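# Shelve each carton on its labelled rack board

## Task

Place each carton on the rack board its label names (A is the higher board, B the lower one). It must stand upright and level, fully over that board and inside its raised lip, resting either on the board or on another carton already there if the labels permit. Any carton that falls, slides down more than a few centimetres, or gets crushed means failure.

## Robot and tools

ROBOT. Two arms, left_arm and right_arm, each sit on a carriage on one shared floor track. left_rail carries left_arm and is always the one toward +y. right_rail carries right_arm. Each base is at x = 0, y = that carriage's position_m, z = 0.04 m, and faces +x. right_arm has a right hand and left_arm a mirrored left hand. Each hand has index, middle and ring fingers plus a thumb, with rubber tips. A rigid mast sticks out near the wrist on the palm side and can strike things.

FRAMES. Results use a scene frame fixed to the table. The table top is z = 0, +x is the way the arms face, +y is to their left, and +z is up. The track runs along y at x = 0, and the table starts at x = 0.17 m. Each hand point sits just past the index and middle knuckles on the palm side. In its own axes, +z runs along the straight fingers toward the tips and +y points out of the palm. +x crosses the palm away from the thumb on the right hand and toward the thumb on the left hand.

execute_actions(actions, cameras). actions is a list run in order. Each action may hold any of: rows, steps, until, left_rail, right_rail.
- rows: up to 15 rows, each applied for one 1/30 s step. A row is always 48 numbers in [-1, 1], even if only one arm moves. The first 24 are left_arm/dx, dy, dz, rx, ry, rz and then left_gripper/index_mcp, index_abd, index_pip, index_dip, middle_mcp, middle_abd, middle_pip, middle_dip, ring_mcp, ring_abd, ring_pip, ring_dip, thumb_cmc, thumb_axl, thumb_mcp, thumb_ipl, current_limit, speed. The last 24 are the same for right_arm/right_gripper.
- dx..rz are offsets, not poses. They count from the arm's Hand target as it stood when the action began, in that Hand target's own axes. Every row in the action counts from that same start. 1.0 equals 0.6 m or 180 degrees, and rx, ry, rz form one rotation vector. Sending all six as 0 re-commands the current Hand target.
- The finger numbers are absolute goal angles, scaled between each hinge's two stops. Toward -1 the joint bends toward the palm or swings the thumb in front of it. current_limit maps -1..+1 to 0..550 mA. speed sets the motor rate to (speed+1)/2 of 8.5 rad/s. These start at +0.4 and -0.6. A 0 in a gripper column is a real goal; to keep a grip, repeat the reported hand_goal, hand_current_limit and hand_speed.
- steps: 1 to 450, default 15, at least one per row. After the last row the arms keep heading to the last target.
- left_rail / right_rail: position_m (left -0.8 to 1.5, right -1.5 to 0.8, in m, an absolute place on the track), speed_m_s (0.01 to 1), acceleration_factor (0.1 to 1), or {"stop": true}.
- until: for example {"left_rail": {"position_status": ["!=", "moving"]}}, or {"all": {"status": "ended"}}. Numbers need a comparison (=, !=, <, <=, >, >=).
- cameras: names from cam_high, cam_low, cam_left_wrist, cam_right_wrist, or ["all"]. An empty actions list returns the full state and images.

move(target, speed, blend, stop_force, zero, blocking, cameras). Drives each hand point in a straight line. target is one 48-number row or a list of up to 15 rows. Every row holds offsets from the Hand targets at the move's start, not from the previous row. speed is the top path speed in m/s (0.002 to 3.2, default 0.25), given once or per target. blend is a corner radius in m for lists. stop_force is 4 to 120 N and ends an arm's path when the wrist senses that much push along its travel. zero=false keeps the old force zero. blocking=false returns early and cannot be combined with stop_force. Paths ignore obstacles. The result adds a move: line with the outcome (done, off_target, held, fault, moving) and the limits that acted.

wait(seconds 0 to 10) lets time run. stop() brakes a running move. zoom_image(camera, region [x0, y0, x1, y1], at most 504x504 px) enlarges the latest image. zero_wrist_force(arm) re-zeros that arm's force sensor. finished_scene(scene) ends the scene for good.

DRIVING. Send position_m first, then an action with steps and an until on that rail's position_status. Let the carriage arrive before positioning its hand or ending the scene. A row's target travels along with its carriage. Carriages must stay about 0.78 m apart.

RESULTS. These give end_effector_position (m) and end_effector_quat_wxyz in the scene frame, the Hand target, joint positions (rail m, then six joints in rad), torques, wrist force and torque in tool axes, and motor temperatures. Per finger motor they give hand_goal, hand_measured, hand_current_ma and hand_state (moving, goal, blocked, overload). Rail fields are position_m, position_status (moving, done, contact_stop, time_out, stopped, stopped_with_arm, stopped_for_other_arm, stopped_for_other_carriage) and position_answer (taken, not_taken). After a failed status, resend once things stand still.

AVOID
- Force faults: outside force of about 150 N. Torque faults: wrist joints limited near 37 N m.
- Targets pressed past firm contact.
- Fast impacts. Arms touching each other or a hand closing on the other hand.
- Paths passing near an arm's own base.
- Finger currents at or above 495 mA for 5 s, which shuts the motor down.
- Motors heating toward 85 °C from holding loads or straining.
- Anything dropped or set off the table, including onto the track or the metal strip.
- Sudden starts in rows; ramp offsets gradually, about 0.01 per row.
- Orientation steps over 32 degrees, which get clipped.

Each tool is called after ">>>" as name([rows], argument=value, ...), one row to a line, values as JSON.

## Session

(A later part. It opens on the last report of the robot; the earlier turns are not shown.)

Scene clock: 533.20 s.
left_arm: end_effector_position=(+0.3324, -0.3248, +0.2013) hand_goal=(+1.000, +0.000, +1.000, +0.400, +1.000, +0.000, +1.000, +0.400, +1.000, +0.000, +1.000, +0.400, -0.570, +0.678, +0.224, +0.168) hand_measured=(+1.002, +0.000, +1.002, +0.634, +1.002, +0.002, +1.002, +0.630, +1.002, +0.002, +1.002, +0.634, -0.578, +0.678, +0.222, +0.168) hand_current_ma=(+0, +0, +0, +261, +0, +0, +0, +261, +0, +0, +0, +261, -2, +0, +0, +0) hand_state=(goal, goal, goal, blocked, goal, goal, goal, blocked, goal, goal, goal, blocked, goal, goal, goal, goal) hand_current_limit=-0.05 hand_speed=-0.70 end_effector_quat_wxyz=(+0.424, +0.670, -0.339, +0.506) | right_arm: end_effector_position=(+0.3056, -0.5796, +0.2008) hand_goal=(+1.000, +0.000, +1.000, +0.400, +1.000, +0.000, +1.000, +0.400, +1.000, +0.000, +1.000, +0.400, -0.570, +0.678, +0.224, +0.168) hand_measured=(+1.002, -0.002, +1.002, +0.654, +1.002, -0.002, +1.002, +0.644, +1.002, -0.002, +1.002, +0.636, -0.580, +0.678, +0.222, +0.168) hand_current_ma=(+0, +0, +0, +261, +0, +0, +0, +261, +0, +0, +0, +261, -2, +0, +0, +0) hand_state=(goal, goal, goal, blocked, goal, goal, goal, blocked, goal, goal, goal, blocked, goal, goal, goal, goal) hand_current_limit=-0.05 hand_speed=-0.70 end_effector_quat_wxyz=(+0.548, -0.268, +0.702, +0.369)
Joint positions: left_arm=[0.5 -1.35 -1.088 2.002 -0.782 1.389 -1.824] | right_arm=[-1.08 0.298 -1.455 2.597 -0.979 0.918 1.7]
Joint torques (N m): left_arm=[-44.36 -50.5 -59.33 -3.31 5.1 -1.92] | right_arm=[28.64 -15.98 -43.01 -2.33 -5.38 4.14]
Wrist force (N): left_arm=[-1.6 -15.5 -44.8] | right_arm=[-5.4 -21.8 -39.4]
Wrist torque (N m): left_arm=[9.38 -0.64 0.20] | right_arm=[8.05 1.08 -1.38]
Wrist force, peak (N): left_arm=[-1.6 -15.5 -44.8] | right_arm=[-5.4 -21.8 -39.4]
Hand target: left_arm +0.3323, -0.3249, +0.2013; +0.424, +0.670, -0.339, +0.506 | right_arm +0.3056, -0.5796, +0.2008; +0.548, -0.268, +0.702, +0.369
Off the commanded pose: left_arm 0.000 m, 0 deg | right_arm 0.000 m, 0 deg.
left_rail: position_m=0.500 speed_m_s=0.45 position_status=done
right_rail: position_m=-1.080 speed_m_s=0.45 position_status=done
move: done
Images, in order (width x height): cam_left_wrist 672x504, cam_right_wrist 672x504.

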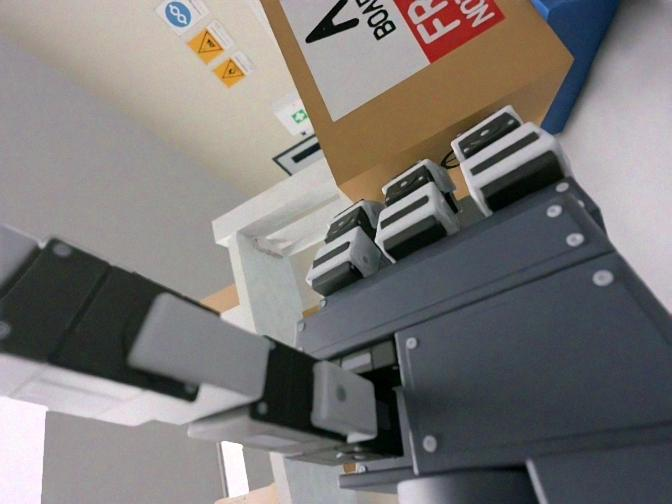

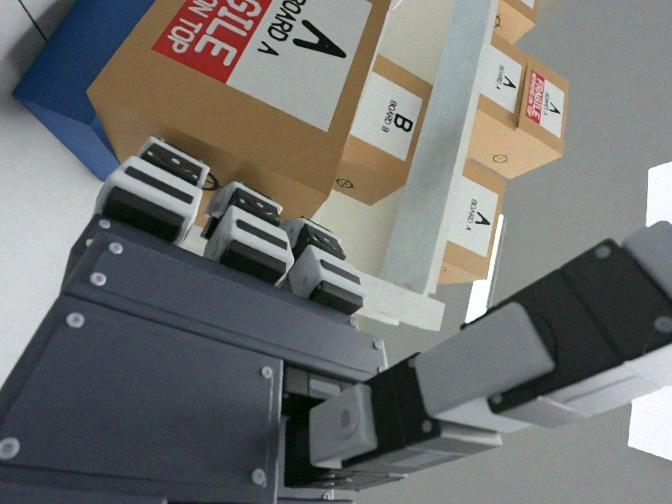

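>>> move(target=[0.032196,0.00747,-0.004314,0,0,0,1,0,1,0.4,1,0,1,0.4,1,0,1,0.4,-0.571,0.678,0.2247,0.1676,-0.05,-0.7,-0.032196,0.00747,-0.004314,0,0,0,1,0,1,0.4,1,0,1,0.4,1,0,1,0.4,-0.571,0.678,0.2247,0.1676,-0.05,-0.7], speed=0.03, cameras=["cam_low", "cam_left_wrist", "cam_right_wrist"])

>>> zoom_image(camera="cam_left_wrist", region=[350, 0, 650, 190])

>>> zoom_image(camera="cam_right_wrist", region=[30, 0, 300, 190])

Scene clock: 534.87 s.
left_arm: end_effector_position=(+0.3323, -0.3248, +0.2213) hand_goal=(+1.000, +0.000, +1.000, +0.400, +1.000, +0.000, +1.000, +0.400, +1.000, +0.000, +1.000, +0.400, -0.570, +0.678, +0.224, +0.168) hand_measured=(+1.002, -0.058, +1.002, +0.634, +1.002, -0.056, +1.002, +0.630, +1.002, -0.056, +1.002, +0.634, -0.578, +0.678, +0.222, +0.168) hand_current_ma=(+0, -55, +0, +261, +0, -52, +0, +261, +0, -52, +0, +261, -2, +0, +0, +0) hand_state=(goal, blocked, goal, blocked, goal, blocked, goal, blocked, goal, blocked, goal, blocked, goal, goal, goal, goal) hand_current_limit=-0.05 hand_speed=-0.70 end_effector_quat_wxyz=(+0.424, +0.670, -0.339, +0.506) | right_arm: end_effector_position=(+0.3056, -0.5796, +0.2207) hand_goal=(+1.000, +0.000, +1.000, +0.400, +1.000, +0.000, +1.000, +0.400, +1.000, +0.000, +1.000, +0.400, -0.570, +0.678, +0.224, +0.168) hand_measured=(+1.002, -0.062, +1.002, +0.654, +1.002, -0.060, +1.002, +0.644, +1.004, -0.058, +1.002, +0.636, -0.580, +0.678, +0.222, +0.168) hand_current_ma=(+0, -45, +0, +261, +0, -44, +0, +261, +0, -42, +0, +261, -2, +0, +0, +0) hand_state=(goal, blocked, goal, blocked, goal, blocked, goal, blocked, goal, blocked, goal, blocked, goal, goal, goal, goal) hand_current_limit=-0.05 hand_speed=-0.70 end_effector_quat_wxyz=(+0.548, -0.268, +0.702, +0.369)
Joint positions: left_arm=[0.5 -1.35 -1.116 1.995 -0.748 1.389 -1.824] | right_arm=[-1.08 0.298 -1.511 2.586 -0.913 0.918 1.7]
Joint torques (N m): left_arm=[-31.68 -83.09 -63.33 -5.32 12.03 -1.44] | right_arm=[5.93 -42.33 -47.36 -2.86 -9.7 -2.86]
Wrist force (N): left_arm=[-10.1 -17.1 -37.4] | right_arm=[3.6 -22.5 -30.8]
Wrist torque (N m): left_arm=[8.46 -1.38 -0.78] | right_arm=[6.98 1.86 -0.33]
Wrist force, peak (N): left_arm=[-1.5 -16.5 -46.0] | right_arm=[-4.8 -21.9 -40.3]
Hand target: left_arm +0.3324, -0.3248, +0.2213; +0.424, +0.670, -0.339, +0.506 | right_arm +0.3056, -0.5796, +0.2208; +0.548, -0.268, +0.702, +0.369
Off the commanded pose: left_arm 0.000 m, 0 deg | right_arm 0.000 m, 0 deg.
left_rail: position_m=0.500 speed_m_s=0.45 position_status=done
right_rail: position_m=-1.080 speed_m_s=0.45 position_status=done
move: done
Images, in order (width x height): cam_low 672x504, cam_left_wrist 672x504, cam_right_wrist 672x504.

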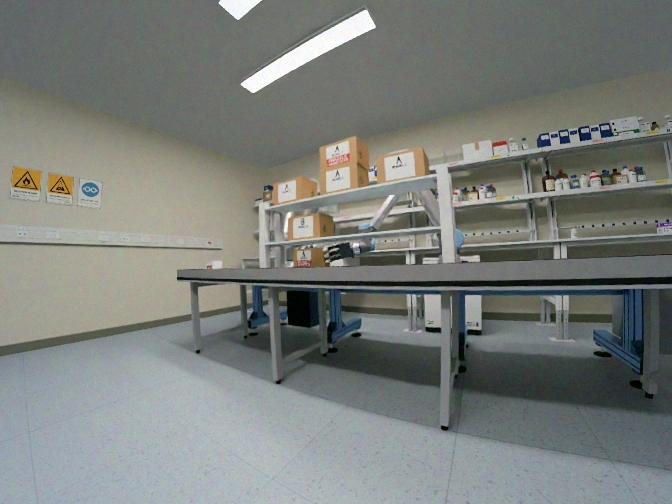

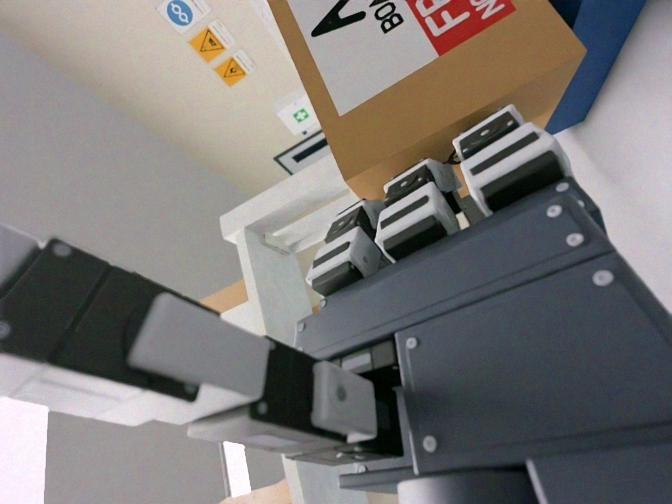

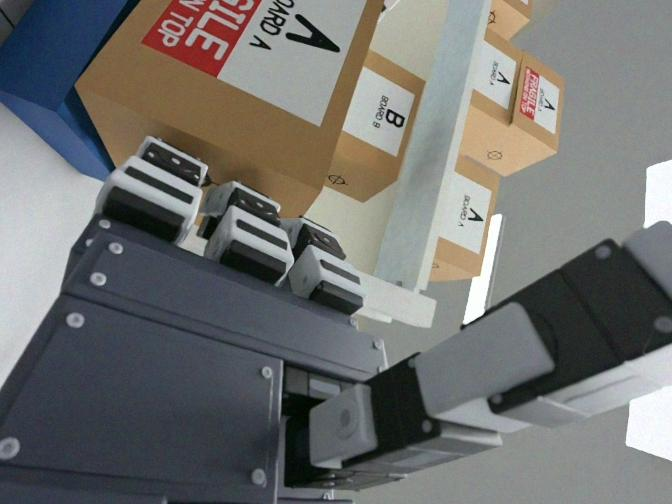

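Scaled by 1.680 from the camera's 672x504 image, which has a finer 960x720 frame.

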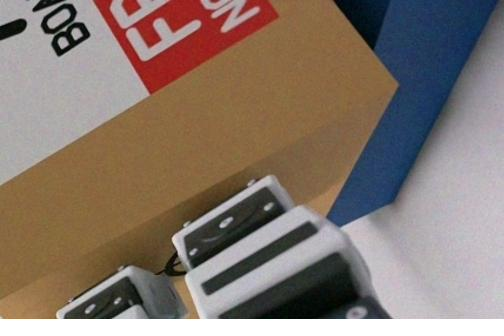

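Scaled by 1.867 from the camera's 672x504 image, which has a finer 960x720 frame.

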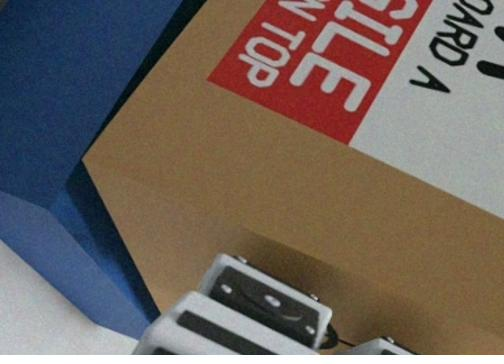

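>>> move([
  [0.24147,0.05603,-0.03236,0,0,0,1,0,1,0.4,1,0,1,0.4,1,0,1,0.4,-0.571,0.678,0.2247,0.1676,-0.05,-0.7,-0.24147,0.05603,-0.03236,0,0,0,1,0,1,0.4,1,0,1,0.4,1,0,1,0.4,-0.571,0.678,0.2247,0.1676,-0.05,-0.7],
  [0.97541,0.15655,-0.28738,0.03756,0.00872,-0.00503,1,0,1,0.4,1,0,1,0.4,1,0,1,0.4,-0.571,0.678,0.2247,0.1676,-0.05,-0.7,-0.98969,0.28535,0.03588,-0.03756,0.00872,-0.00503,1,0,1,0.4,1,0,1,0.4,1,0,1,0.4,-0.571,0.678,0.2247,0.1676,-0.05,-0.7],
], speed=[0.1, 0.12], blend=[0.05, 0], cameras=["cam_high", "cam_left_wrist", "cam_right_wrist"])

Scene clock: 546.70 s.
left_arm: end_effector_position=(+0.3332, -0.2214, +0.8300) hand_goal=(+1.000, +0.000, +1.000, +0.400, +1.000, +0.000, +1.000, +0.400, +1.000, +0.000, +1.000, +0.400, -0.570, +0.678, +0.224, +0.168) hand_measured=(+1.002, -0.064, +1.002, +0.634, +1.002, -0.062, +1.002, +0.630, +1.002, -0.064, +1.002, +0.634, -0.578, +0.678, +0.222, +0.168) hand_current_ma=(+0, -67, +0, +261, +0, -64, +0, +261, +0, -64, +0, +261, -2, +0, +0, +0) hand_state=(goal, blocked, goal, blocked, goal, blocked, goal, blocked, goal, blocked, goal, blocked, goal, goal, goal, goal) hand_current_limit=-0.05 hand_speed=-0.70 end_effector_quat_wxyz=(+0.392, +0.690, -0.298, +0.531) | right_arm: end_effector_position=(+0.3369, -0.4788, +0.8300) hand_goal=(+1.000, +0.000, +1.000, +0.400, +1.000, +0.000, +1.000, +0.400, +1.000, +0.000, +1.000, +0.400, -0.570, +0.678, +0.224, +0.168) hand_measured=(+1.002, -0.064, +1.002, +0.654, +1.002, -0.064, +1.002, +0.644, +1.002, -0.062, +1.002, +0.636, -0.580, +0.678, +0.222, +0.168) hand_current_ma=(+0, -50, +0, +261, +0, -50, +0, +261, +0, -46, +0, +261, -2, +0, +0, +0) hand_state=(goal, blocked, goal, blocked, goal, blocked, goal, blocked, goal, blocked, goal, blocked, goal, goal, goal, goal) hand_current_limit=-0.05 hand_speed=-0.70 end_effector_quat_wxyz=(+0.524, -0.310, +0.684, +0.401)
Joint positions: left_arm=[0.5 -1.366 -1.624 1.436 0.325 1.252 -1.843] | right_arm=[-1.08 0.476 -1.78 1.57 0.365 0.974 1.711]
Joint torques (N m): left_arm=[-37.85 -9.01 -58.5 -5.73 4.01 -2.39] | right_arm=[30.5 -7.55 -60.44 -2.82 -4.17 -3.12]
Wrist force (N): left_arm=[-10.8 -15.3 -35.0] | right_arm=[2.7 -20.7 -28.7]
Wrist torque (N m): left_arm=[8.05 -1.53 -0.97] | right_arm=[6.53 1.63 -0.46]
Wrist force, peak (N): left_arm=[-10.2 -19.5 -41.4] | right_arm=[3.6 -24.9 -34.6]
Hand target: left_arm +0.3332, -0.2215, +0.8299; +0.392, +0.690, -0.298, +0.531 | right_arm +0.3369, -0.4787, +0.8301; +0.524, -0.310, +0.684, +0.401
Off the commanded pose: left_arm 0.000 m, 0 deg | right_arm 0.000 m, 0 deg.
left_rail: position_m=0.500 speed_m_s=0.45 position_status=done
right_rail: position_m=-1.080 speed_m_s=0.45 position_status=done
move: done
Images, in order (width x height): cam_high 672x504, cam_left_wrist 672x504, cam_right_wrist 672x504.

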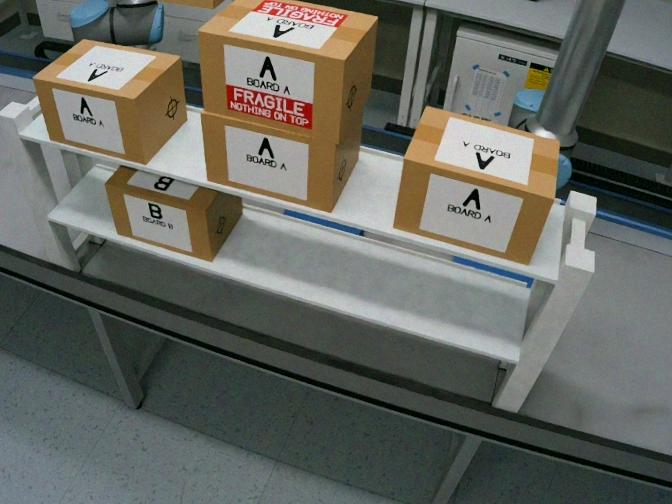

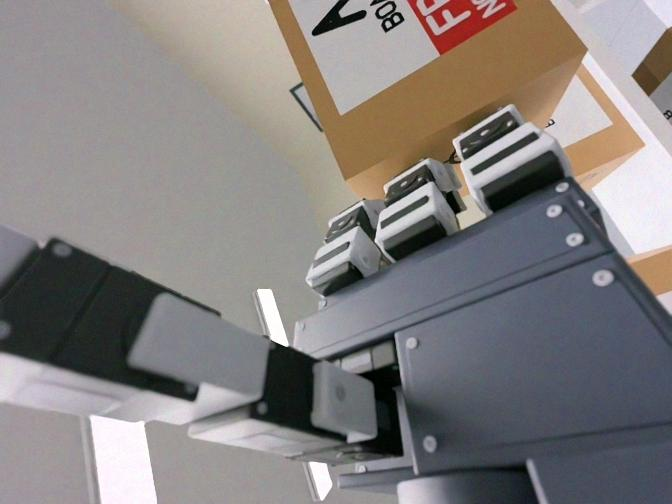

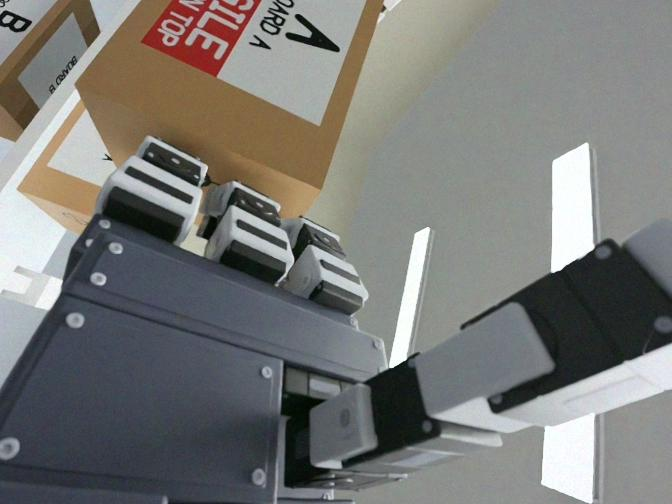

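>>> move(target=[0.12722,-0.40694,0.24487,0,0,0,1,0,1,0.4,1,0,1,0.4,1,0,1,0.4,-0.571,0.678,0.2247,0.1676,-0.05,-0.7,-0.12722,-0.41552,0.23001,0,0,0,1,0,1,0.4,1,0,1,0.4,1,0,1,0.4,-0.571,0.678,0.2247,0.1676,-0.05,-0.7], speed=0.1, cameras=["cam_high", "cam_left_wrist", "cam_right_wrist"])

>>> zoom_image(camera="cam_high", region=[10, 0, 210, 175])

Scene clock: 552.40 s.
left_arm: end_effector_position=(+0.6282, -0.2213, +0.8297) hand_goal=(+1.000, +0.000, +1.000, +0.400, +1.000, +0.000, +1.000, +0.400, +1.000, +0.000, +1.000, +0.400, -0.570, +0.678, +0.224, +0.168) hand_measured=(+1.002, -0.066, +1.002, +0.634, +1.002, -0.064, +1.002, +0.630, +1.002, -0.064, +1.002, +0.634, -0.578, +0.678, +0.222, +0.168) hand_current_ma=(+0, -67, +0, +261, +0, -64, +0, +261, +0, -64, +0, +261, -2, +0, +0, +0) hand_state=(goal, blocked, goal, blocked, goal, blocked, goal, blocked, goal, blocked, goal, blocked, goal, goal, goal, goal) hand_current_limit=-0.05 hand_speed=-0.70 end_effector_quat_wxyz=(+0.392, +0.690, -0.298, +0.531) | right_arm: end_effector_position=(+0.6319, -0.4788, +0.8302) hand_goal=(+1.000, +0.000, +1.000, +0.400, +1.000, +0.000, +1.000, +0.400, +1.000, +0.000, +1.000, +0.400, -0.570, +0.678, +0.224, +0.168) hand_measured=(+1.002, -0.064, +1.002, +0.654, +1.002, -0.064, +1.002, +0.644, +1.004, -0.062, +1.002, +0.636, -0.580, +0.678, +0.222, +0.168) hand_current_ma=(+0, -50, +0, +261, +0, -50, +0, +261, +0, -46, +0, +261, -2, +0, +0, +0) hand_state=(goal, blocked, goal, blocked, goal, blocked, goal, blocked, goal, blocked, goal, blocked, goal, goal, goal, goal) hand_current_limit=-0.05 hand_speed=-0.70 end_effector_quat_wxyz=(+0.524, -0.310, +0.684, +0.401)
Joint positions: left_arm=[0.5 -0.925 -1.282 1.05 0.362 1.689 -1.784] | right_arm=[-1.08 0.274 -1.38 1.175 0.39 0.774 1.666]
Joint torques (N m): left_arm=[-14.91 -39.23 -57.02 -4.36 11.63 3.35] | right_arm=[14.87 -47.92 -60.46 -1.6 -13.59 -3.67]
Wrist force (N): left_arm=[-9.7 -15.1 -34.3] | right_arm=[3.4 -21.0 -28.4]
Wrist torque (N m): left_arm=[7.95 -1.27 -0.93] | right_arm=[6.42 2.10 -0.24]
Wrist force, peak (N): left_arm=[-11.3 -15.1 -36.4] | right_arm=[2.8 -20.7 -30.7]
Hand target: left_arm +0.6282, -0.2213, +0.8297; +0.392, +0.690, -0.298, +0.531 | right_arm +0.6319, -0.4788, +0.8302; +0.524, -0.310, +0.684, +0.401
Off the commanded pose: left_arm 0.000 m, 0 deg | right_arm 0.000 m, 0 deg.
left_rail: position_m=0.500 speed_m_s=0.45 position_status=done
right_rail: position_m=-1.080 speed_m_s=0.45 position_status=done
move: done
Images, in order (width x height): cam_high 672x504, cam_left_wrist 672x504, cam_right_wrist 672x504.

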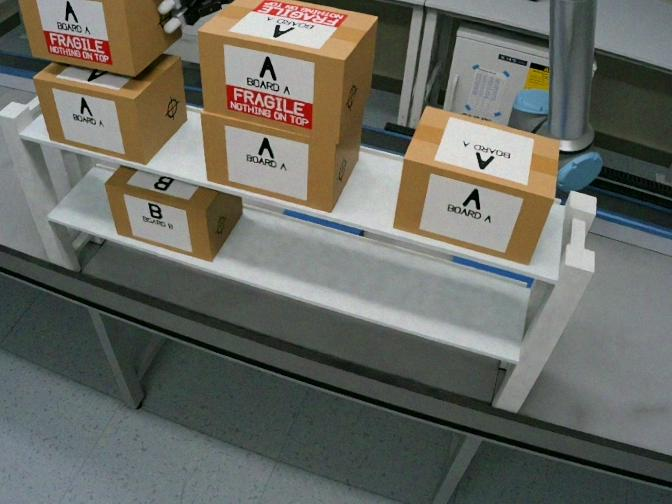

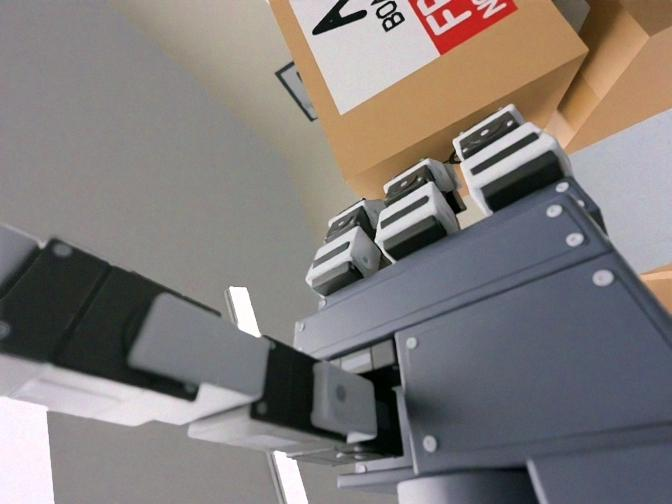

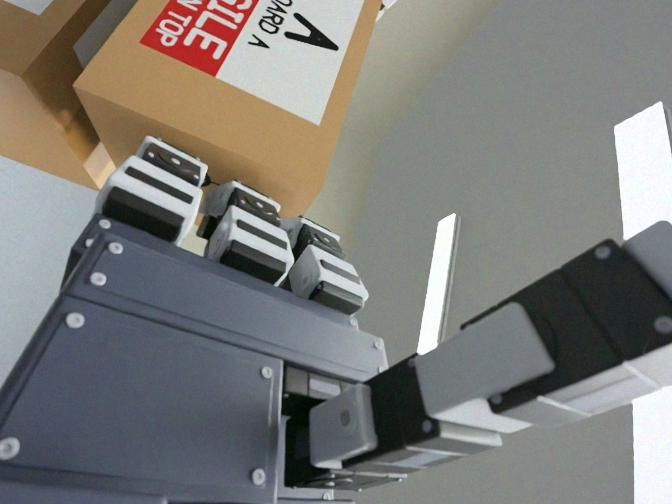

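Scaled by 2.520 from the camera's 672x504 image, which has a finer 960x720 frame.

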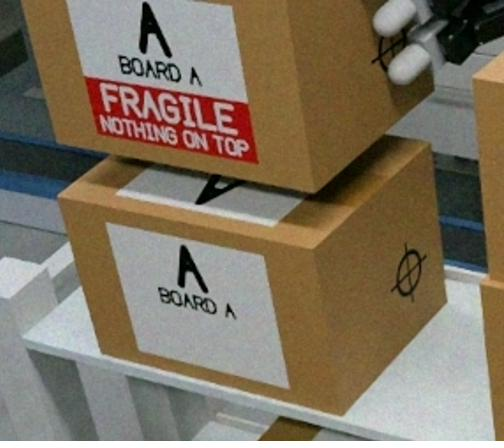

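>>> move(target=[-0.03106,-0.0263,0.00595,0,0,0,1,0,1,0.4,1,0,1,0.4,1,0,1,0.4,-0.571,0.678,0.2247,0.1676,-0.05,-0.7,0.03106,-0.0183,0.01981,0,0,0,1,0,1,0.4,1,0,1,0.4,1,0,1,0.4,-0.571,0.678,0.2247,0.1676,-0.05,-0.7], speed=0.05, cameras=["cam_high", "cam_left_wrist", "cam_right_wrist"])

>>> zoom_image(camera="cam_high", region=[10, 0, 210, 175])

>>> zoom_image(camera="cam_right_wrist", region=[0, 0, 240, 190])

>>> zoom_image(camera="cam_left_wrist", region=[450, 0, 672, 190])

Scene clock: 555.60 s.
left_arm: end_effector_position=(+0.6382, -0.2164, +0.8077) hand_goal=(+1.000, +0.000, +1.000, +0.400, +1.000, +0.000, +1.000, +0.400, +1.000, +0.000, +1.000, +0.400, -0.570, +0.678, +0.224, +0.168) hand_measured=(+1.002, -0.066, +1.002, +0.634, +1.002, -0.064, +1.002, +0.630, +1.002, -0.064, +1.002, +0.634, -0.578, +0.678, +0.222, +0.168) hand_current_ma=(+0, -67, +0, +261, +0, -64, +0, +261, +0, -64, +0, +261, -2, +0, +0, +0) hand_state=(goal, blocked, goal, blocked, goal, blocked, goal, blocked, goal, blocked, goal, blocked, goal, goal, goal, goal) hand_current_limit=-0.05 hand_speed=-0.70 end_effector_quat_wxyz=(+0.392, +0.690, -0.298, +0.531) | right_arm: end_effector_position=(+0.6419, -0.4738, +0.8083) hand_goal=(+1.000, +0.000, +1.000, +0.400, +1.000, +0.000, +1.000, +0.400, +1.000, +0.000, +1.000, +0.400, -0.570, +0.678, +0.224, +0.168) hand_measured=(+1.002, -0.064, +1.002, +0.654, +1.002, -0.064, +1.002, +0.644, +1.004, -0.062, +1.002, +0.636, -0.580, +0.678, +0.222, +0.168) hand_current_ma=(+0, -50, +0, +261, +0, -50, +0, +261, +0, -47, +0, +261, -2, +0, +0, +0) hand_state=(goal, blocked, goal, blocked, goal, blocked, goal, blocked, goal, blocked, goal, blocked, goal, goal, goal, goal) hand_current_limit=-0.05 hand_speed=-0.70 end_effector_quat_wxyz=(+0.524, -0.310, +0.684, +0.401)
Joint positions: left_arm=[0.5 -0.909 -1.282 1.089 0.323 1.704 -1.782] | right_arm=[-1.08 0.277 -1.367 1.198 0.353 0.777 1.667]
Joint torques (N m): left_arm=[-16.47 -40.63 -42.87 -15.26 12.06 3.13] | right_arm=[39.45 -48.52 -39.61 -7.61 -4.31 3.35]
Wrist force (N): left_arm=[-9.5 -14.7 -34.4] | right_arm=[3.7 -20.7 -28.2]
Wrist torque (N m): left_arm=[7.99 -1.25 -0.90] | right_arm=[6.42 2.11 -0.18]
Wrist force, peak (N): left_arm=[-9.6 -15.7 -35.2] | right_arm=[3.7 -21.1 -29.3]
Hand target: left_arm +0.6382, -0.2164, +0.8076; +0.392, +0.690, -0.298, +0.531 | right_arm +0.6420, -0.4738, +0.8082; +0.524, -0.310, +0.684, +0.401
Off the commanded pose: left_arm 0.000 m, 0 deg | right_arm 0.000 m, 0 deg.
left_rail: position_m=0.500 speed_m_s=0.45 position_status=done
right_rail: position_m=-1.080 speed_m_s=0.45 position_status=done
move: done
Images, in order (width x height): cam_high 672x504, cam_left_wrist 672x504, cam_right_wrist 672x504.

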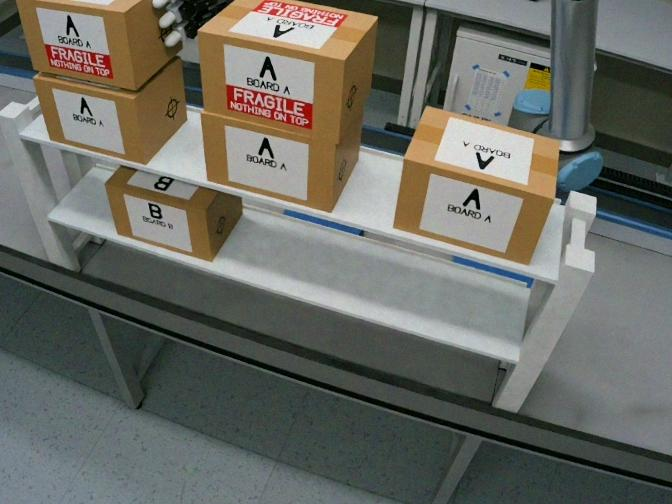

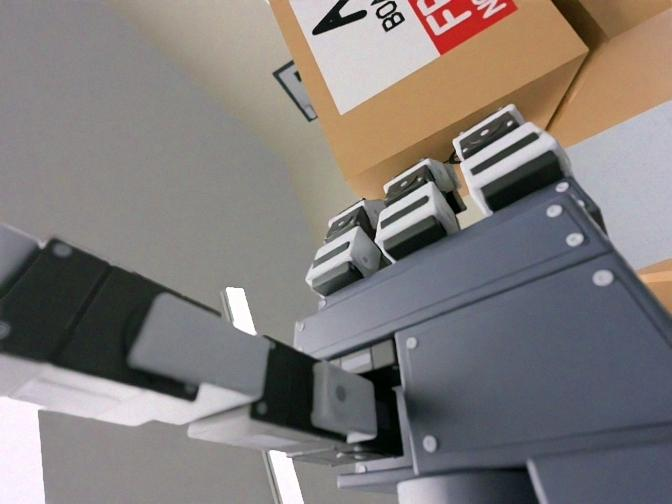

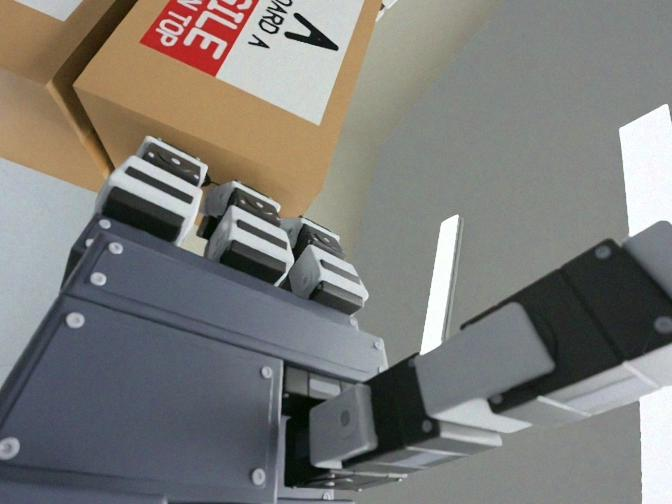

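Scaled by 2.520 from the camera's 672x504 image, which has a finer 960x720 frame.

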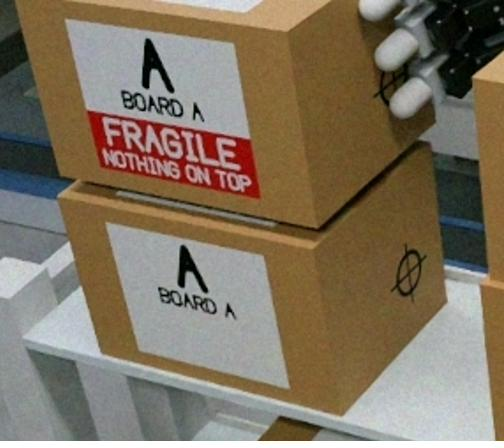

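Scaled by 2.100 from the camera's 672x504 image, which has a finer 960x720 frame.

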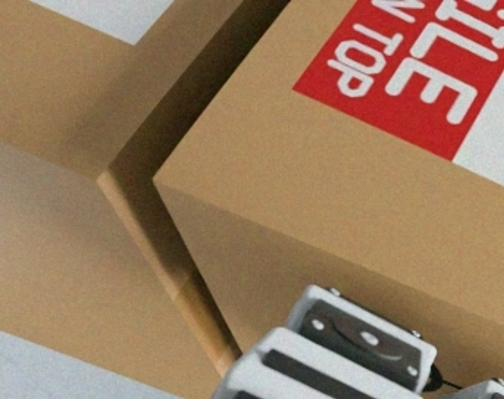

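Scaled by 2.270 from the camera's 672x504 image, which has a finer 960x720 frame.

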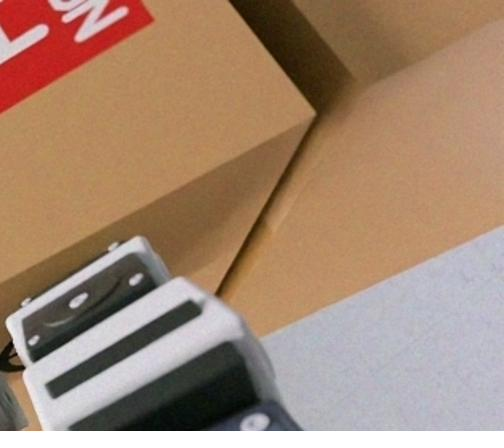

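>>> move([
  [-0.00793,-0.00782,0.00451,0,0,0,1,0,1,0.4,1,0,1,0.4,1,0,1,0.4,-0.571,0.678,0.2247,0.1676,-0.05,-0.7,0.00793,-0.00782,0.00451,0,0,0,1,0,1,0.4,1,0,1,0.4,1,0,1,0.4,-0.571,0.678,0.2247,0.1676,-0.05,-0.7],
  [-0.05461,-0.01865,0.01077,0,0,0,1,0,1,0.4,1,0,1,0.4,1,0,1,0.4,-0.571,0.678,0.2247,0.1676,-0.05,-0.7,0.05461,-0.01865,0.01077,0,0,0,1,0,1,0.4,1,0,1,0.4,1,0,1,0.4,-0.571,0.678,0.2247,0.1676,-0.05,-0.7],
], speed=[0.02, 0.01], stop_force=5, cameras=["cam_high", "cam_left_wrist", "cam_right_wrist"])

>>> zoom_image(camera="cam_high", region=[10, 0, 210, 175])

>>> zoom_image(camera="cam_right_wrist", region=[0, 0, 240, 190])

>>> zoom_image(camera="cam_left_wrist", region=[450, 0, 672, 190])

Scene clock: 560.50 s.
left_arm: end_effector_position=(+0.6422, -0.2163, +0.7936) hand_goal=(+1.000, +0.000, +1.000, +0.400, +1.000, +0.000, +1.000, +0.400, +1.000, +0.000, +1.000, +0.400, -0.570, +0.678, +0.224, +0.168) hand_measured=(+1.002, -0.060, +1.002, +0.634, +1.002, -0.058, +1.002, +0.630, +1.002, -0.058, +1.002, +0.634, -0.578, +0.678, +0.222, +0.168) hand_current_ma=(+0, -58, +0, +261, +0, -55, +0, +261, +0, -56, +0, +261, -2, +0, +0, +0) hand_state=(goal, blocked, goal, blocked, goal, blocked, goal, blocked, goal, blocked, goal, blocked, goal, goal, goal, goal) hand_current_limit=-0.05 hand_speed=-0.70 end_effector_quat_wxyz=(+0.392, +0.690, -0.298, +0.531) | right_arm: end_effector_position=(+0.6460, -0.4737, +0.7935) hand_goal=(+1.000, +0.000, +1.000, +0.400, +1.000, +0.000, +1.000, +0.400, +1.000, +0.000, +1.000, +0.400, -0.570, +0.678, +0.224, +0.168) hand_measured=(+1.002, -0.062, +1.002, +0.654, +1.002, -0.062, +1.002, +0.644, +1.004, -0.060, +1.002, +0.636, -0.580, +0.678, +0.222, +0.168) hand_current_ma=(+0, -47, +0, +261, +0, -46, +0, +261, +0, -44, +0, +261, -2, +0, +0, +0) hand_state=(goal, blocked, goal, blocked, goal, blocked, goal, blocked, goal, blocked, goal, blocked, goal, goal, goal, goal) hand_current_limit=-0.05 hand_speed=-0.70 end_effector_quat_wxyz=(+0.524, -0.310, +0.684, +0.401)
Joint positions: left_arm=[0.5 -0.905 -1.28 1.113 0.298 1.709 -1.782] | right_arm=[-1.08 0.275 -1.365 1.222 0.327 0.775 1.666]
Joint torques (N m): left_arm=[-19.76 -40.1 -56.92 -4.32 10.85 2.33] | right_arm=[18.97 -48.58 -58.77 -1.16 -13.27 -2.78]
Wrist force (N): left_arm=[-8.2 -15.2 -35.9] | right_arm=[1.6 -20.7 -29.5]
Wrist torque (N m): left_arm=[8.16 -1.44 -0.71] | right_arm=[6.64 1.67 -0.52]
Wrist force, peak (N): left_arm=[-8.7 -15.4 -36.1] | right_arm=[0.5 -20.7 -32.1]
Hand target: left_arm +0.6422, -0.2163, +0.7936; +0.392, +0.690, -0.298, +0.531 (not the last commanded pose) | right_arm +0.6460, -0.4737, +0.7935; +0.524, -0.310, +0.684, +0.401 (not the last commanded pose)
Off the commanded pose: left_arm 0.021 m, 0 deg | right_arm 0.020 m, 0 deg.
left_rail: position_m=0.500 speed_m_s=0.45 position_status=done
right_rail: position_m=-1.080 speed_m_s=0.45 position_status=done
move: contact (left_arm, right_arm); path passed 1 of 2 targets
Images, in order (width x height): cam_high 672x504, cam_left_wrist 672x504, cam_right_wrist 672x504.

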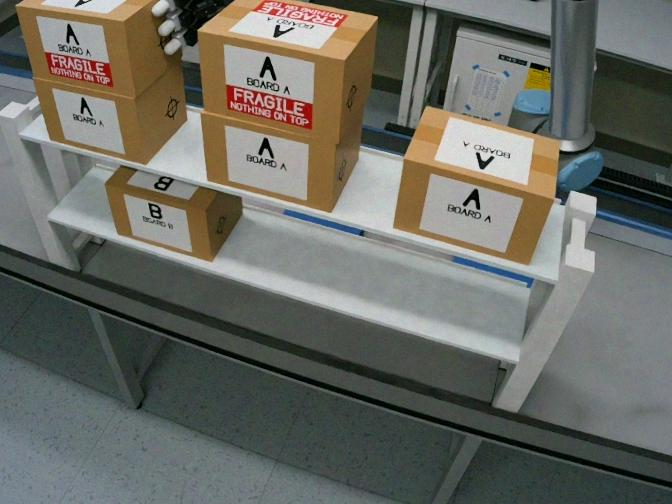

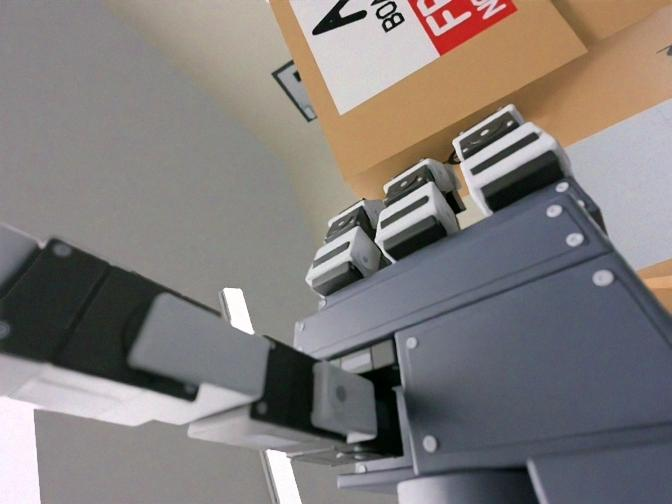

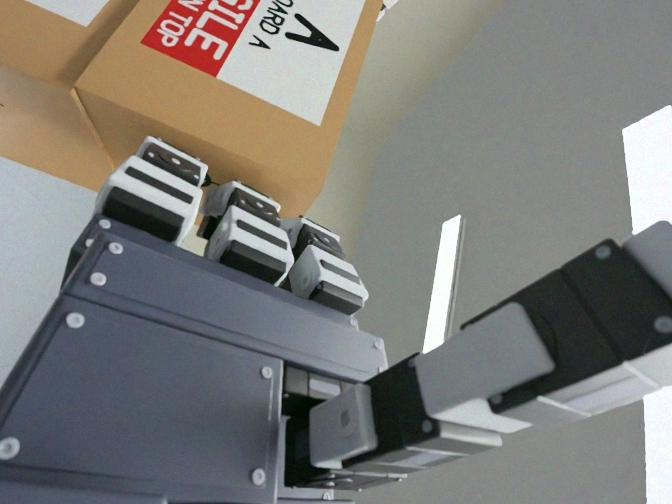

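Scaled by 2.520 from the camera's 672x504 image, which has a finer 960x720 frame.

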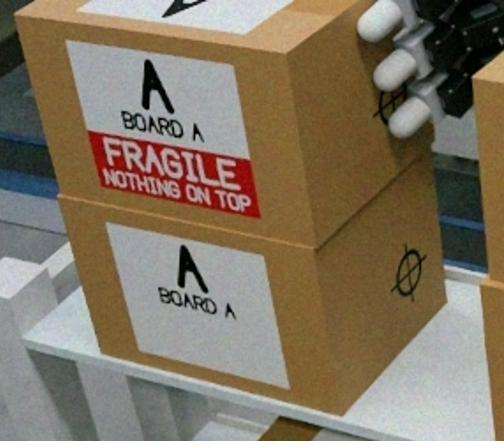

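Scaled by 2.100 from the camera's 672x504 image, which has a finer 960x720 frame.

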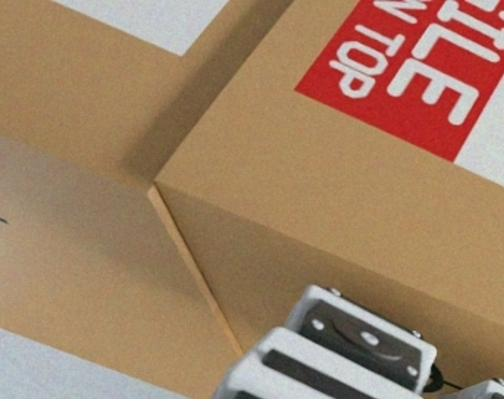

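Scaled by 2.270 from the camera's 672x504 image, which has a finer 960x720 frame.

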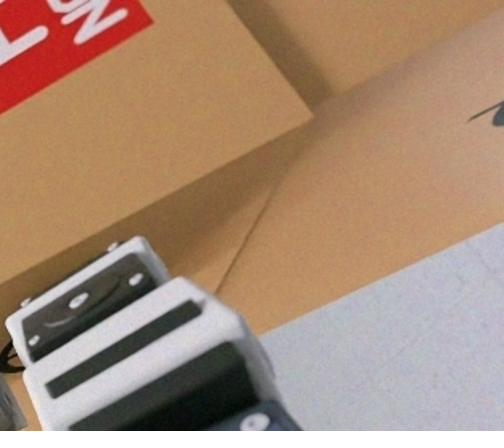

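>>> move(target=[-0.019318,-0.004482,0.002588,0,0,0,1,0,1,0.4,1,0,1,0.4,1,0,1,0.4,-0.571,0.678,0.2247,0.1676,-0.05,-0.7,0.019318,-0.004482,0.002588,0,0,0,1,0,1,0.4,1,0,1,0.4,1,0,1,0.4,-0.571,0.678,0.2247,0.1676,-0.05,-0.7], speed=0.01, stop_force=5, cameras=["cam_high", "cam_left_wrist", "cam_right_wrist"])

>>> zoom_image(camera="cam_high", region=[10, 0, 210, 175])

>>> zoom_image(camera="cam_right_wrist", region=[0, 0, 240, 190])

>>> zoom_image(camera="cam_left_wrist", region=[450, 0, 672, 190])

Scene clock: 563.97 s.
left_arm: end_effector_position=(+0.6422, -0.2163, +0.7932) hand_goal=(+1.000, +0.000, +1.000, +0.400, +1.000, +0.000, +1.000, +0.400, +1.000, +0.000, +1.000, +0.400, -0.570, +0.678, +0.224, +0.168) hand_measured=(+1.002, -0.054, +1.002, +0.634, +1.002, -0.052, +1.002, +0.630, +1.002, -0.054, +1.002, +0.636, -0.578, +0.678, +0.222, +0.168) hand_current_ma=(+0, -49, +0, +261, +0, -46, +0, +261, +0, -47, +0, +261, -2, +0, +0, +0) hand_state=(goal, blocked, goal, blocked, goal, blocked, goal, blocked, goal, blocked, goal, blocked, goal, goal, goal, goal) hand_current_limit=-0.05 hand_speed=-0.70 end_effector_quat_wxyz=(+0.392, +0.690, -0.298, +0.530) | right_arm: end_effector_position=(+0.6460, -0.4737, +0.7926) hand_goal=(+1.000, +0.000, +1.000, +0.400, +1.000, +0.000, +1.000, +0.400, +1.000, +0.000, +1.000, +0.400, -0.570, +0.678, +0.224, +0.168) hand_measured=(+1.002, -0.052, +1.002, +0.654, +1.002, -0.052, +1.002, +0.644, +1.004, -0.050, +1.002, +0.636, -0.580, +0.678, +0.222, +0.168) hand_current_ma=(+0, -33, +0, +261, +0, -33, +0, +261, +0, -31, +0, +261, -2, +0, +0, +0) hand_state=(goal, blocked, goal, blocked, goal, blocked, goal, blocked, goal, blocked, goal, blocked, goal, goal, goal, goal) hand_current_limit=-0.05 hand_speed=-0.70 end_effector_quat_wxyz=(+0.524, -0.310, +0.684, +0.401)
Joint positions: left_arm=[0.5 -0.905 -1.28 1.113 0.298 1.709 -1.782] | right_arm=[-1.08 0.275 -1.365 1.224 0.326 0.775 1.666]
Joint torques (N m): left_arm=[-20.26 -40.84 -56.93 -4.19 8.85 1.48] | right_arm=[24.47 -47.31 -59.22 -1.17 -13.12 -1.96]
Wrist force (N): left_arm=[-8.5 -15.7 -35.3] | right_arm=[1.3 -20.7 -29.8]
Wrist torque (N m): left_arm=[8.16 -1.27 -0.72] | right_arm=[6.79 1.70 -0.53]
Wrist force, peak (N): left_arm=[-4.7 -13.5 -38.7] | right_arm=[-3.3 -18.9 -33.8]
Hand target: left_arm +0.6422, -0.2163, +0.7931; +0.392, +0.690, -0.298, +0.530 (not the last commanded pose) | right_arm +0.6460, -0.4737, +0.7926; +0.524, -0.310, +0.684, +0.401 (not the last commanded pose)
Off the commanded pose: left_arm 0.012 m, 0 deg | right_arm 0.011 m, 0 deg.
left_rail: position_m=0.500 speed_m_s=0.45 position_status=done
right_rail: position_m=-1.080 speed_m_s=0.45 position_status=done
move: contact (left_arm, right_arm)
Images, in order (width x height): cam_high 672x504, cam_left_wrist 672x504, cam_right_wrist 672x504.

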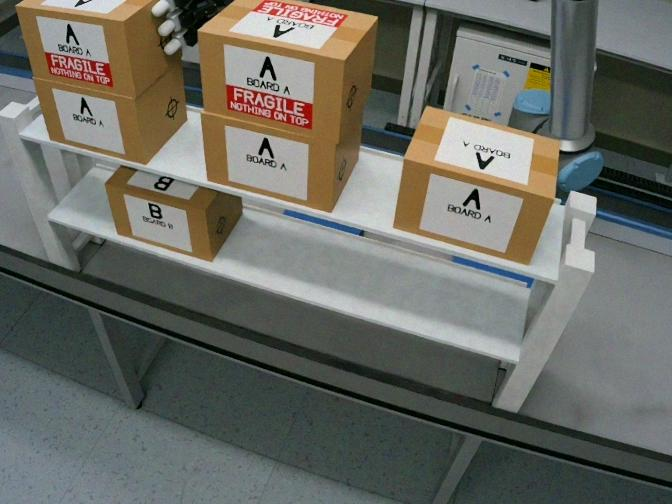

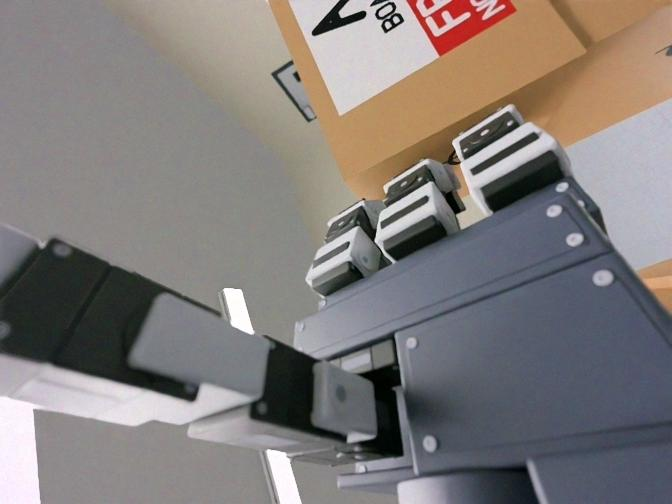

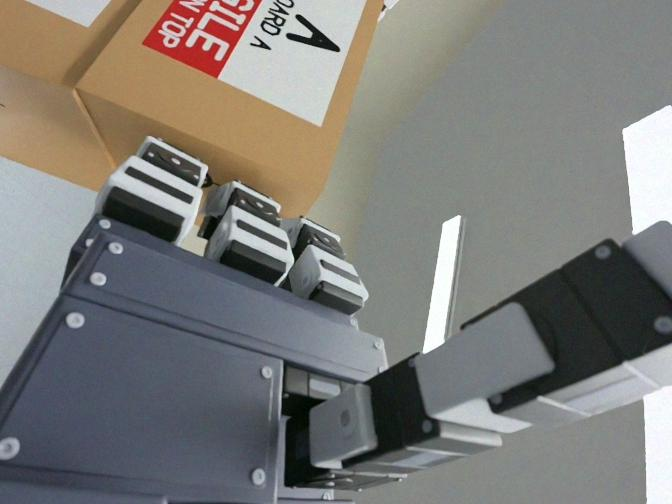

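Scaled by 2.520 from the camera's 672x504 image, which has a finer 960x720 frame.

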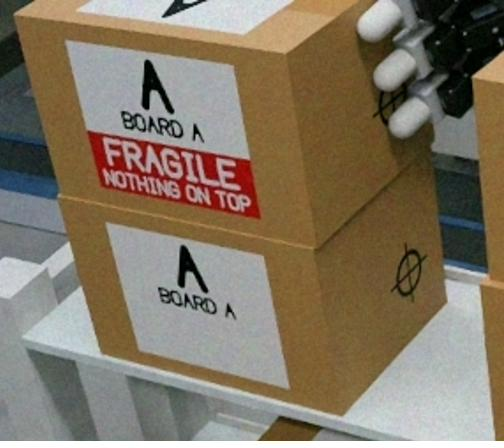

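Scaled by 2.100 from the camera's 672x504 image, which has a finer 960x720 frame.

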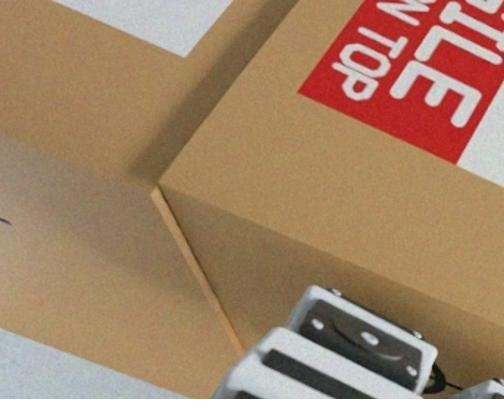

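Scaled by 2.270 from the camera's 672x504 image, which has a finer 960x720 frame.

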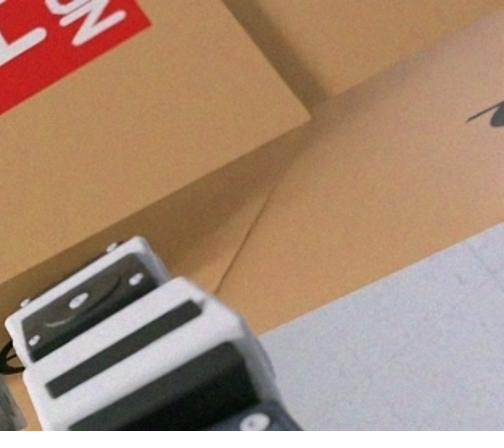

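>>> move(target=[-0.00644,-0.001494,0.000863,0,0,0,1,0,1,0.4,1,0,1,0.4,1,0,1,0.4,-0.571,0.678,0.2247,0.1676,-0.05,-0.7,0.0058,-0.001344,0.000777,0,0,0,1,0,1,0.4,1,0,1,0.4,1,0,1,0.4,-0.571,0.678,0.2247,0.1676,-0.05,-0.7], speed=0.01, cameras=["cam_high", "cam_left_wrist", "cam_right_wrist"])

>>> zoom_image(camera="cam_right_wrist", region=[40, 50, 130, 140])

>>> zoom_image(camera="cam_left_wrist", region=[530, 10, 630, 110])

Scene clock: 565.63 s.
left_arm: end_effector_position=(+0.6422, -0.2163, +0.7892) hand_goal=(+1.000, +0.000, +1.000, +0.400, +1.000, +0.000, +1.000, +0.400, +1.000, +0.000, +1.000, +0.400, -0.570, +0.678, +0.224, +0.168) hand_measured=(+1.002, -0.018, +1.002, +0.634, +1.002, -0.016, +1.002, +0.630, +1.002, -0.018, +1.002, +0.636, -0.578, +0.678, +0.222, +0.168) hand_current_ma=(+0, -7, +0, +261, +0, -6, +0, +261, +0, -6, +0, +261, -2, +0, +0, +0) hand_state=(goal, goal, goal, blocked, goal, goal, goal, blocked, goal, goal, goal, blocked, goal, goal, goal, goal) hand_current_limit=-0.05 hand_speed=-0.70 end_effector_quat_wxyz=(+0.392, +0.690, -0.298, +0.530) | right_arm: end_effector_position=(+0.6460, -0.4737, +0.7890) hand_goal=(+1.000, +0.000, +1.000, +0.400, +1.000, +0.000, +1.000, +0.400, +1.000, +0.000, +1.000, +0.400, -0.570, +0.678, +0.224, +0.168) hand_measured=(+1.002, -0.020, +1.002, +0.654, +1.002, -0.020, +1.002, +0.644, +1.004, -0.018, +1.002, +0.636, -0.580, +0.678, +0.222, +0.168) hand_current_ma=(+0, -5, +0, +261, +0, -5, +0, +261, +0, -5, +0, +261, -2, +0, +0, +0) hand_state=(goal, blocked, goal, blocked, goal, goal, goal, blocked, goal, goal, goal, blocked, goal, goal, goal, goal) hand_current_limit=-0.05 hand_speed=-0.70 end_effector_quat_wxyz=(+0.524, -0.310, +0.684, +0.401)
Joint positions: left_arm=[0.5 -0.905 -1.282 1.122 0.291 1.709 -1.782] | right_arm=[-1.08 0.275 -1.366 1.231 0.319 0.775 1.666]
Joint torques (N m): left_arm=[-20.45 -57.54 -37.06 -13.95 8.87 1.94] | right_arm=[25.34 -60.4 -33.06 -5.29 -12.93 -1]
Wrist force (N): left_arm=[-2.4 -13.1 -41.5] | right_arm=[-4.4 -18.7 -34.5]
Wrist torque (N m): left_arm=[8.78 -0.78 -0.02] | right_arm=[7.23 1.13 -1.23]
Wrist force, peak (N): left_arm=[-2.9 -13.6 -41.7] | right_arm=[-4.6 -18.9 -35.4]
Hand target: left_arm +0.6422, -0.2163, +0.7891; +0.392, +0.690, -0.298, +0.530 | right_arm +0.6460, -0.4737, +0.7890; +0.524, -0.310, +0.684, +0.401
Off the commanded pose: left_arm 0.000 m, 0 deg | right_arm 0.000 m, 0 deg.
left_rail: position_m=0.500 speed_m_s=0.45 position_status=done
right_rail: position_m=-1.080 speed_m_s=0.45 position_status=done
move: done
Images, in order (width x height): cam_high 672x504, cam_left_wrist 672x504, cam_right_wrist 672x504.

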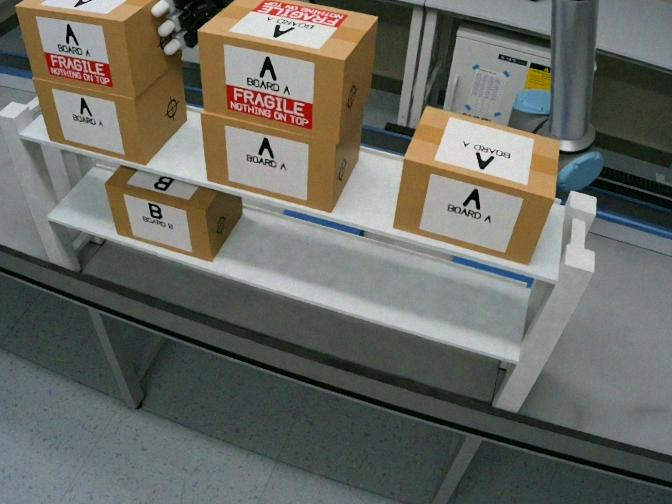

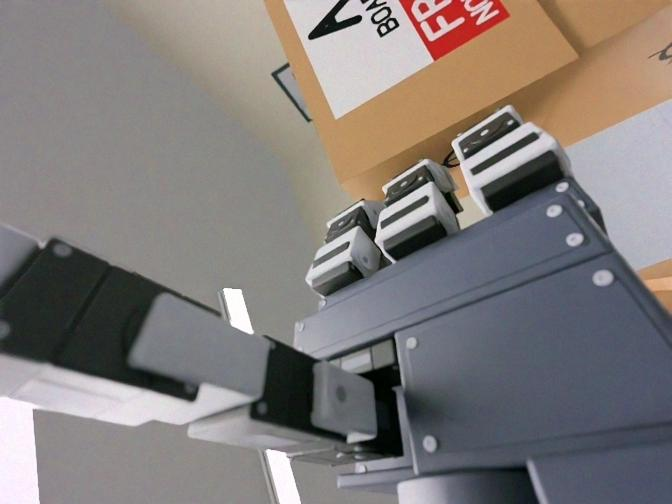

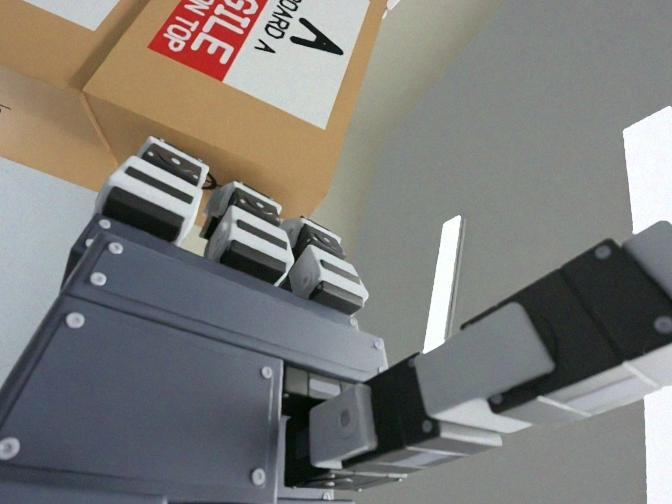

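Scaled by 5.600 from the camera's 672x504 image, which has a finer 960x720 frame.

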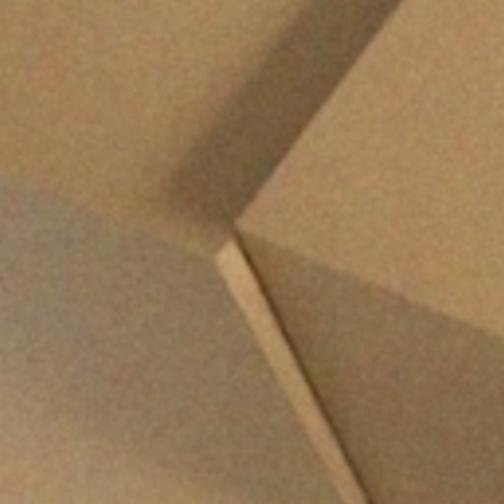

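Scaled by 5.040 from the camera's 672x504 image, which has a finer 960x720 frame.

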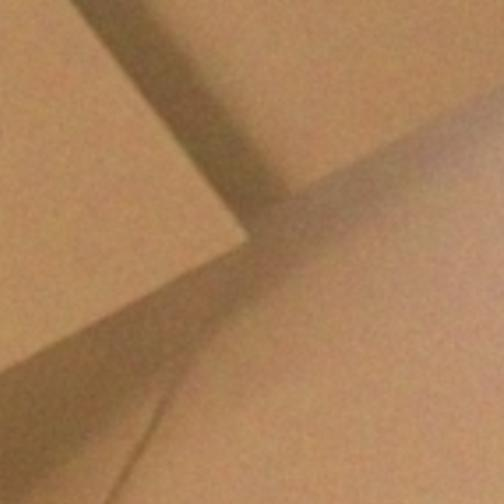

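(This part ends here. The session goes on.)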